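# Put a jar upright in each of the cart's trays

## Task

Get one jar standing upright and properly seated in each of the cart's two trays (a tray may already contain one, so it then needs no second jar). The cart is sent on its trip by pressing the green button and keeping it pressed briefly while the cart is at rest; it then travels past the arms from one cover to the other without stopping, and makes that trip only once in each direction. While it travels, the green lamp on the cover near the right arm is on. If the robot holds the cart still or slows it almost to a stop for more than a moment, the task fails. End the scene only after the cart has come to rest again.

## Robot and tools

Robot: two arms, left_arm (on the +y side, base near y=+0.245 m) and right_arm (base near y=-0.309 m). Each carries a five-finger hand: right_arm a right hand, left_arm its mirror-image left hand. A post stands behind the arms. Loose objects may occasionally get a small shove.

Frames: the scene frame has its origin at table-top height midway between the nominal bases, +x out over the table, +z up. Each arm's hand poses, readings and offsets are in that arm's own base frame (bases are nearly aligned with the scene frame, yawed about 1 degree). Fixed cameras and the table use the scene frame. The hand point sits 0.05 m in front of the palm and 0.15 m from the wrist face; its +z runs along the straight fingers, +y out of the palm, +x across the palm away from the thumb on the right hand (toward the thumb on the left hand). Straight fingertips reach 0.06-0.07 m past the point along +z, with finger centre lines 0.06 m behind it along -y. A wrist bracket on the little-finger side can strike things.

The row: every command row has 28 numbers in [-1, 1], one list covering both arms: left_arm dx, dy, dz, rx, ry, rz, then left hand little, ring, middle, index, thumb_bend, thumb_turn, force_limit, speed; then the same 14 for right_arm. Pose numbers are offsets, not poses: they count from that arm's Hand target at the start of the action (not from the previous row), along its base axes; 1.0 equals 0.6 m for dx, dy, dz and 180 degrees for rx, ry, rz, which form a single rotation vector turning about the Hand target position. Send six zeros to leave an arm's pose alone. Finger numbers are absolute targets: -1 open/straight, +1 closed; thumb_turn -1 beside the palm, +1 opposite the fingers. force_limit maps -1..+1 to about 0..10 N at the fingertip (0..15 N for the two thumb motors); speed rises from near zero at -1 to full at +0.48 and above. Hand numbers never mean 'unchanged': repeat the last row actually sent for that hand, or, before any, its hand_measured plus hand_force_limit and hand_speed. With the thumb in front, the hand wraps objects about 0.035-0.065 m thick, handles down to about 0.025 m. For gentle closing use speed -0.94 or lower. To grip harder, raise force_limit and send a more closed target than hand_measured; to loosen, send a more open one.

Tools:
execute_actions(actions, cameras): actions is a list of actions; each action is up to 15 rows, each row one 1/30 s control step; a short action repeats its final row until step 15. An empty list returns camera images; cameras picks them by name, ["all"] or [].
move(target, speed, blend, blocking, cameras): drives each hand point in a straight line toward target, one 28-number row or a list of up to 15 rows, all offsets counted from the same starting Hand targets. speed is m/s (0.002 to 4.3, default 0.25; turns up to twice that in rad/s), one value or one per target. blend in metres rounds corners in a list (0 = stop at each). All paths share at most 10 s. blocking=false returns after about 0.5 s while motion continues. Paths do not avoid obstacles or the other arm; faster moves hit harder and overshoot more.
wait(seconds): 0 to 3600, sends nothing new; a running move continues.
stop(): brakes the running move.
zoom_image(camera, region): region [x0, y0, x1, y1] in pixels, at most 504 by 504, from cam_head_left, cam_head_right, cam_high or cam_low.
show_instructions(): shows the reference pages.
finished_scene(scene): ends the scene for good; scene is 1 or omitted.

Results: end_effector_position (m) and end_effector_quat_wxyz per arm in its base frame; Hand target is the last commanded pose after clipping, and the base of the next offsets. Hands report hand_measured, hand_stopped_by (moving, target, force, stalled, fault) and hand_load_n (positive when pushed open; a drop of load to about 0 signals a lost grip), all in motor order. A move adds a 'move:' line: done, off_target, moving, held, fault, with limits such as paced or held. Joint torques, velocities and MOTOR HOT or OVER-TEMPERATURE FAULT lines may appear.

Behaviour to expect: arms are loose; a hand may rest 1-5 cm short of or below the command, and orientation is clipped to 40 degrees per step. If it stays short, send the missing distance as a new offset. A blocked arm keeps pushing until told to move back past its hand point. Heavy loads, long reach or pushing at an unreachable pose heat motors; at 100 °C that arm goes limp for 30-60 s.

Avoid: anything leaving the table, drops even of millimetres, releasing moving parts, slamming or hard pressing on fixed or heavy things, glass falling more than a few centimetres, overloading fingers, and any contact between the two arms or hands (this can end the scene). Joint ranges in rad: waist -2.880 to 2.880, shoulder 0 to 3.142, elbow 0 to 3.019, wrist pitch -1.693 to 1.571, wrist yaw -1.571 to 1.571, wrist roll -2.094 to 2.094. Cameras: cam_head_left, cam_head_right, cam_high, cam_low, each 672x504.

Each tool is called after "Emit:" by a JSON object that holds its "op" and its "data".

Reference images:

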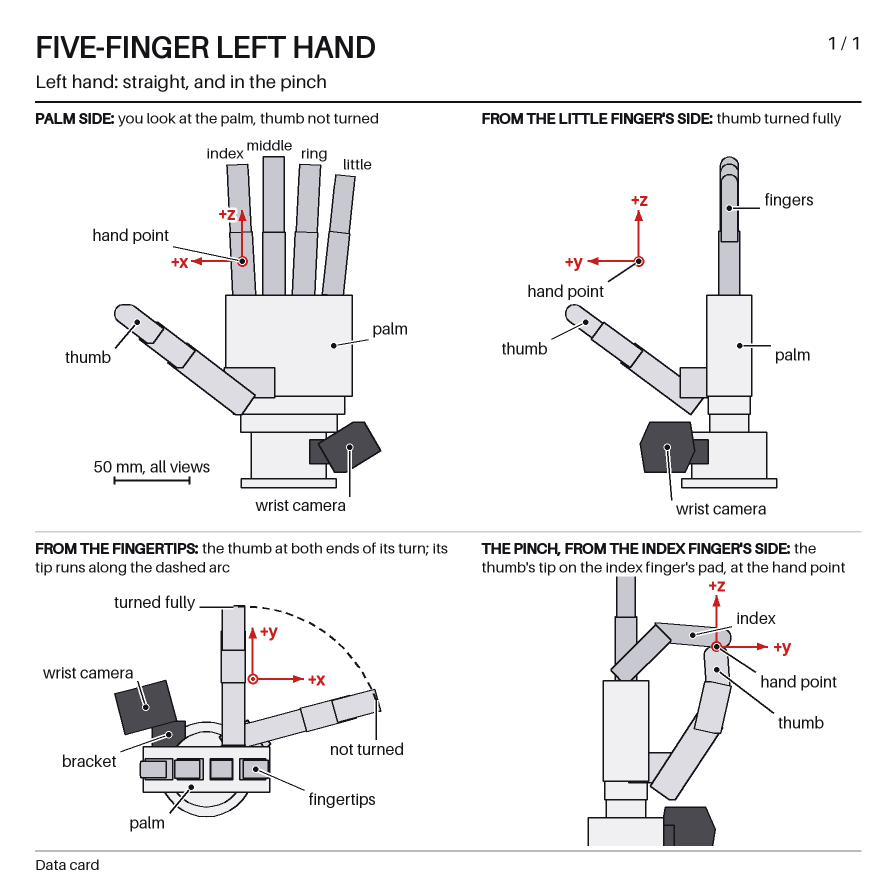

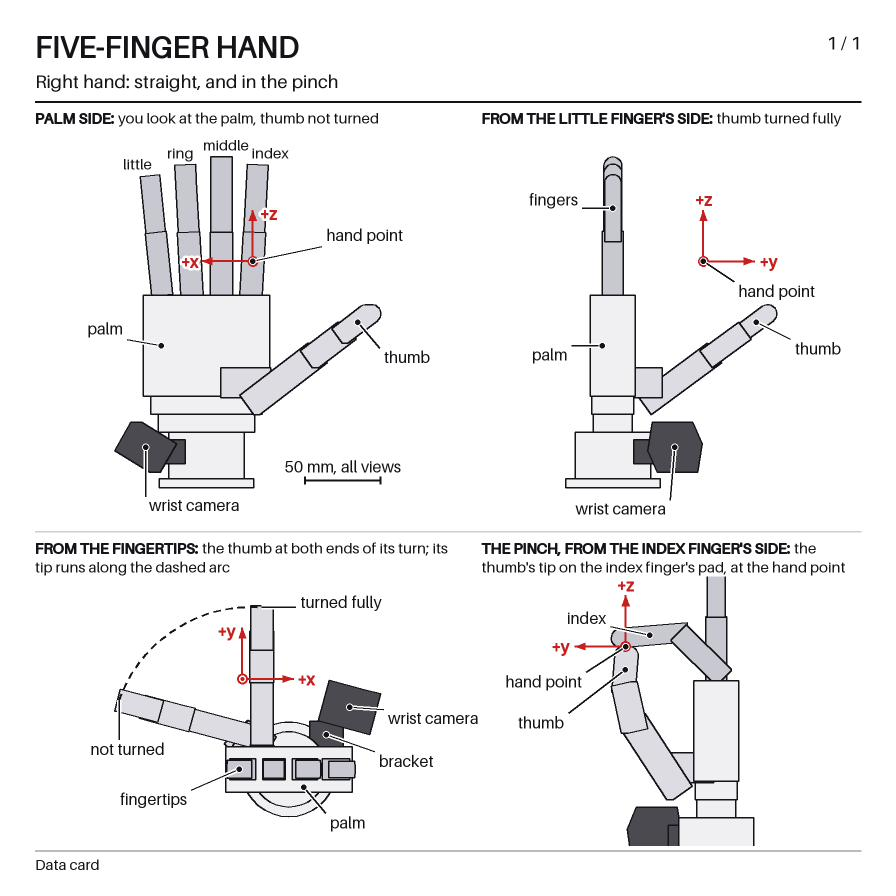

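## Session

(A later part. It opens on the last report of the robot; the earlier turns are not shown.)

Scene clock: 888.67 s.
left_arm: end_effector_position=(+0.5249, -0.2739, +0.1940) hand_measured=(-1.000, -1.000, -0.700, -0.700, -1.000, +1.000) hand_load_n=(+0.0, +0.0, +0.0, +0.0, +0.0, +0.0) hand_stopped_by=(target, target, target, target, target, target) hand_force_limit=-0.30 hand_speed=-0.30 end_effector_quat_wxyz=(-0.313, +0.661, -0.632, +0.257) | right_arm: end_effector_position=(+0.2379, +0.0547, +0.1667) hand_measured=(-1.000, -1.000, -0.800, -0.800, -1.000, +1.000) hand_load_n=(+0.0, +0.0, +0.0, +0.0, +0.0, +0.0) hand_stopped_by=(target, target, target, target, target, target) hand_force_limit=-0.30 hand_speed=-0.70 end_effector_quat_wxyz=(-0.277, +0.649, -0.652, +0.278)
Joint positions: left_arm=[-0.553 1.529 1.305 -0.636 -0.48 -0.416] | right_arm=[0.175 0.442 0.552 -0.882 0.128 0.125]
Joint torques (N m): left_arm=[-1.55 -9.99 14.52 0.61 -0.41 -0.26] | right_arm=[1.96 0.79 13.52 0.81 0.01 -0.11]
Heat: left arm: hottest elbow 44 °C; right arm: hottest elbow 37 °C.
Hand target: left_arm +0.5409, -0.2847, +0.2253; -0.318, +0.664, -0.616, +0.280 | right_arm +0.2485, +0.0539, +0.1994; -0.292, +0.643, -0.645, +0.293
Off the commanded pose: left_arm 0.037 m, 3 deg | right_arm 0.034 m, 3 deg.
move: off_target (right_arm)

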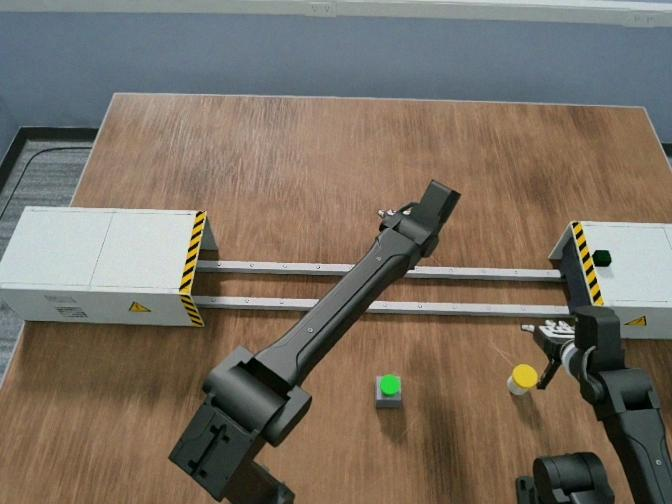

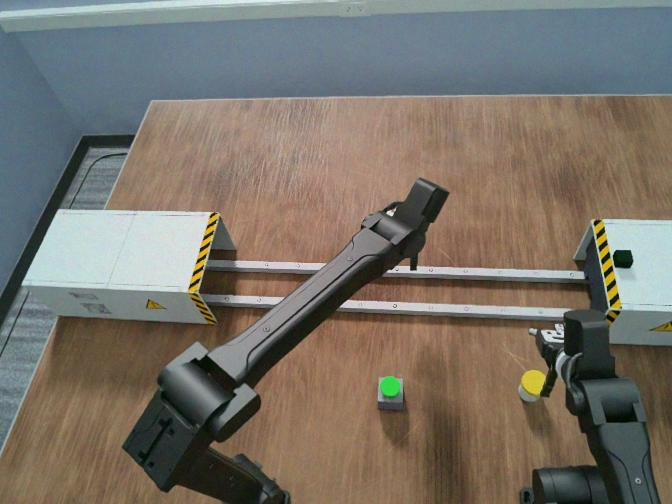

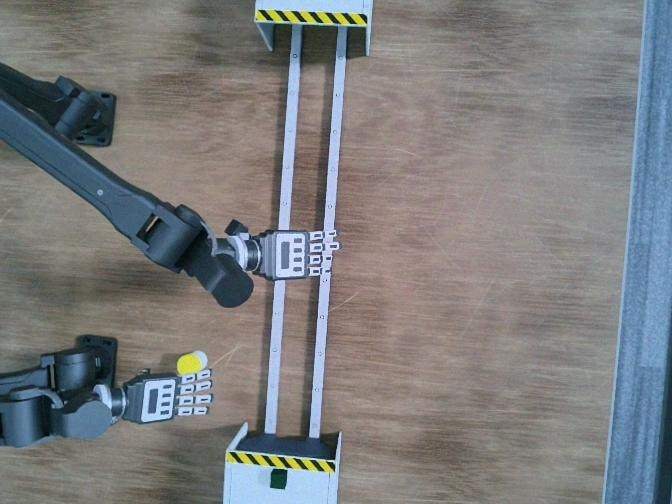

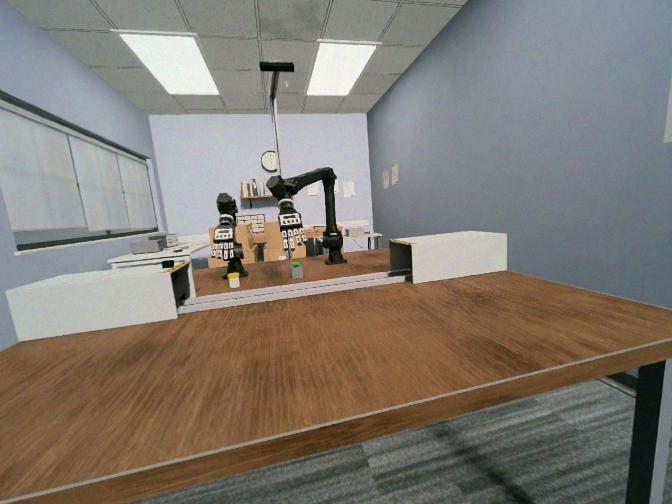

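The spare jar is standing on the table, and the cart has stopped with a jar upright in each tray.

Emit:
{"op": "finished_scene", "data": {}}

The scene is finished: the task was done.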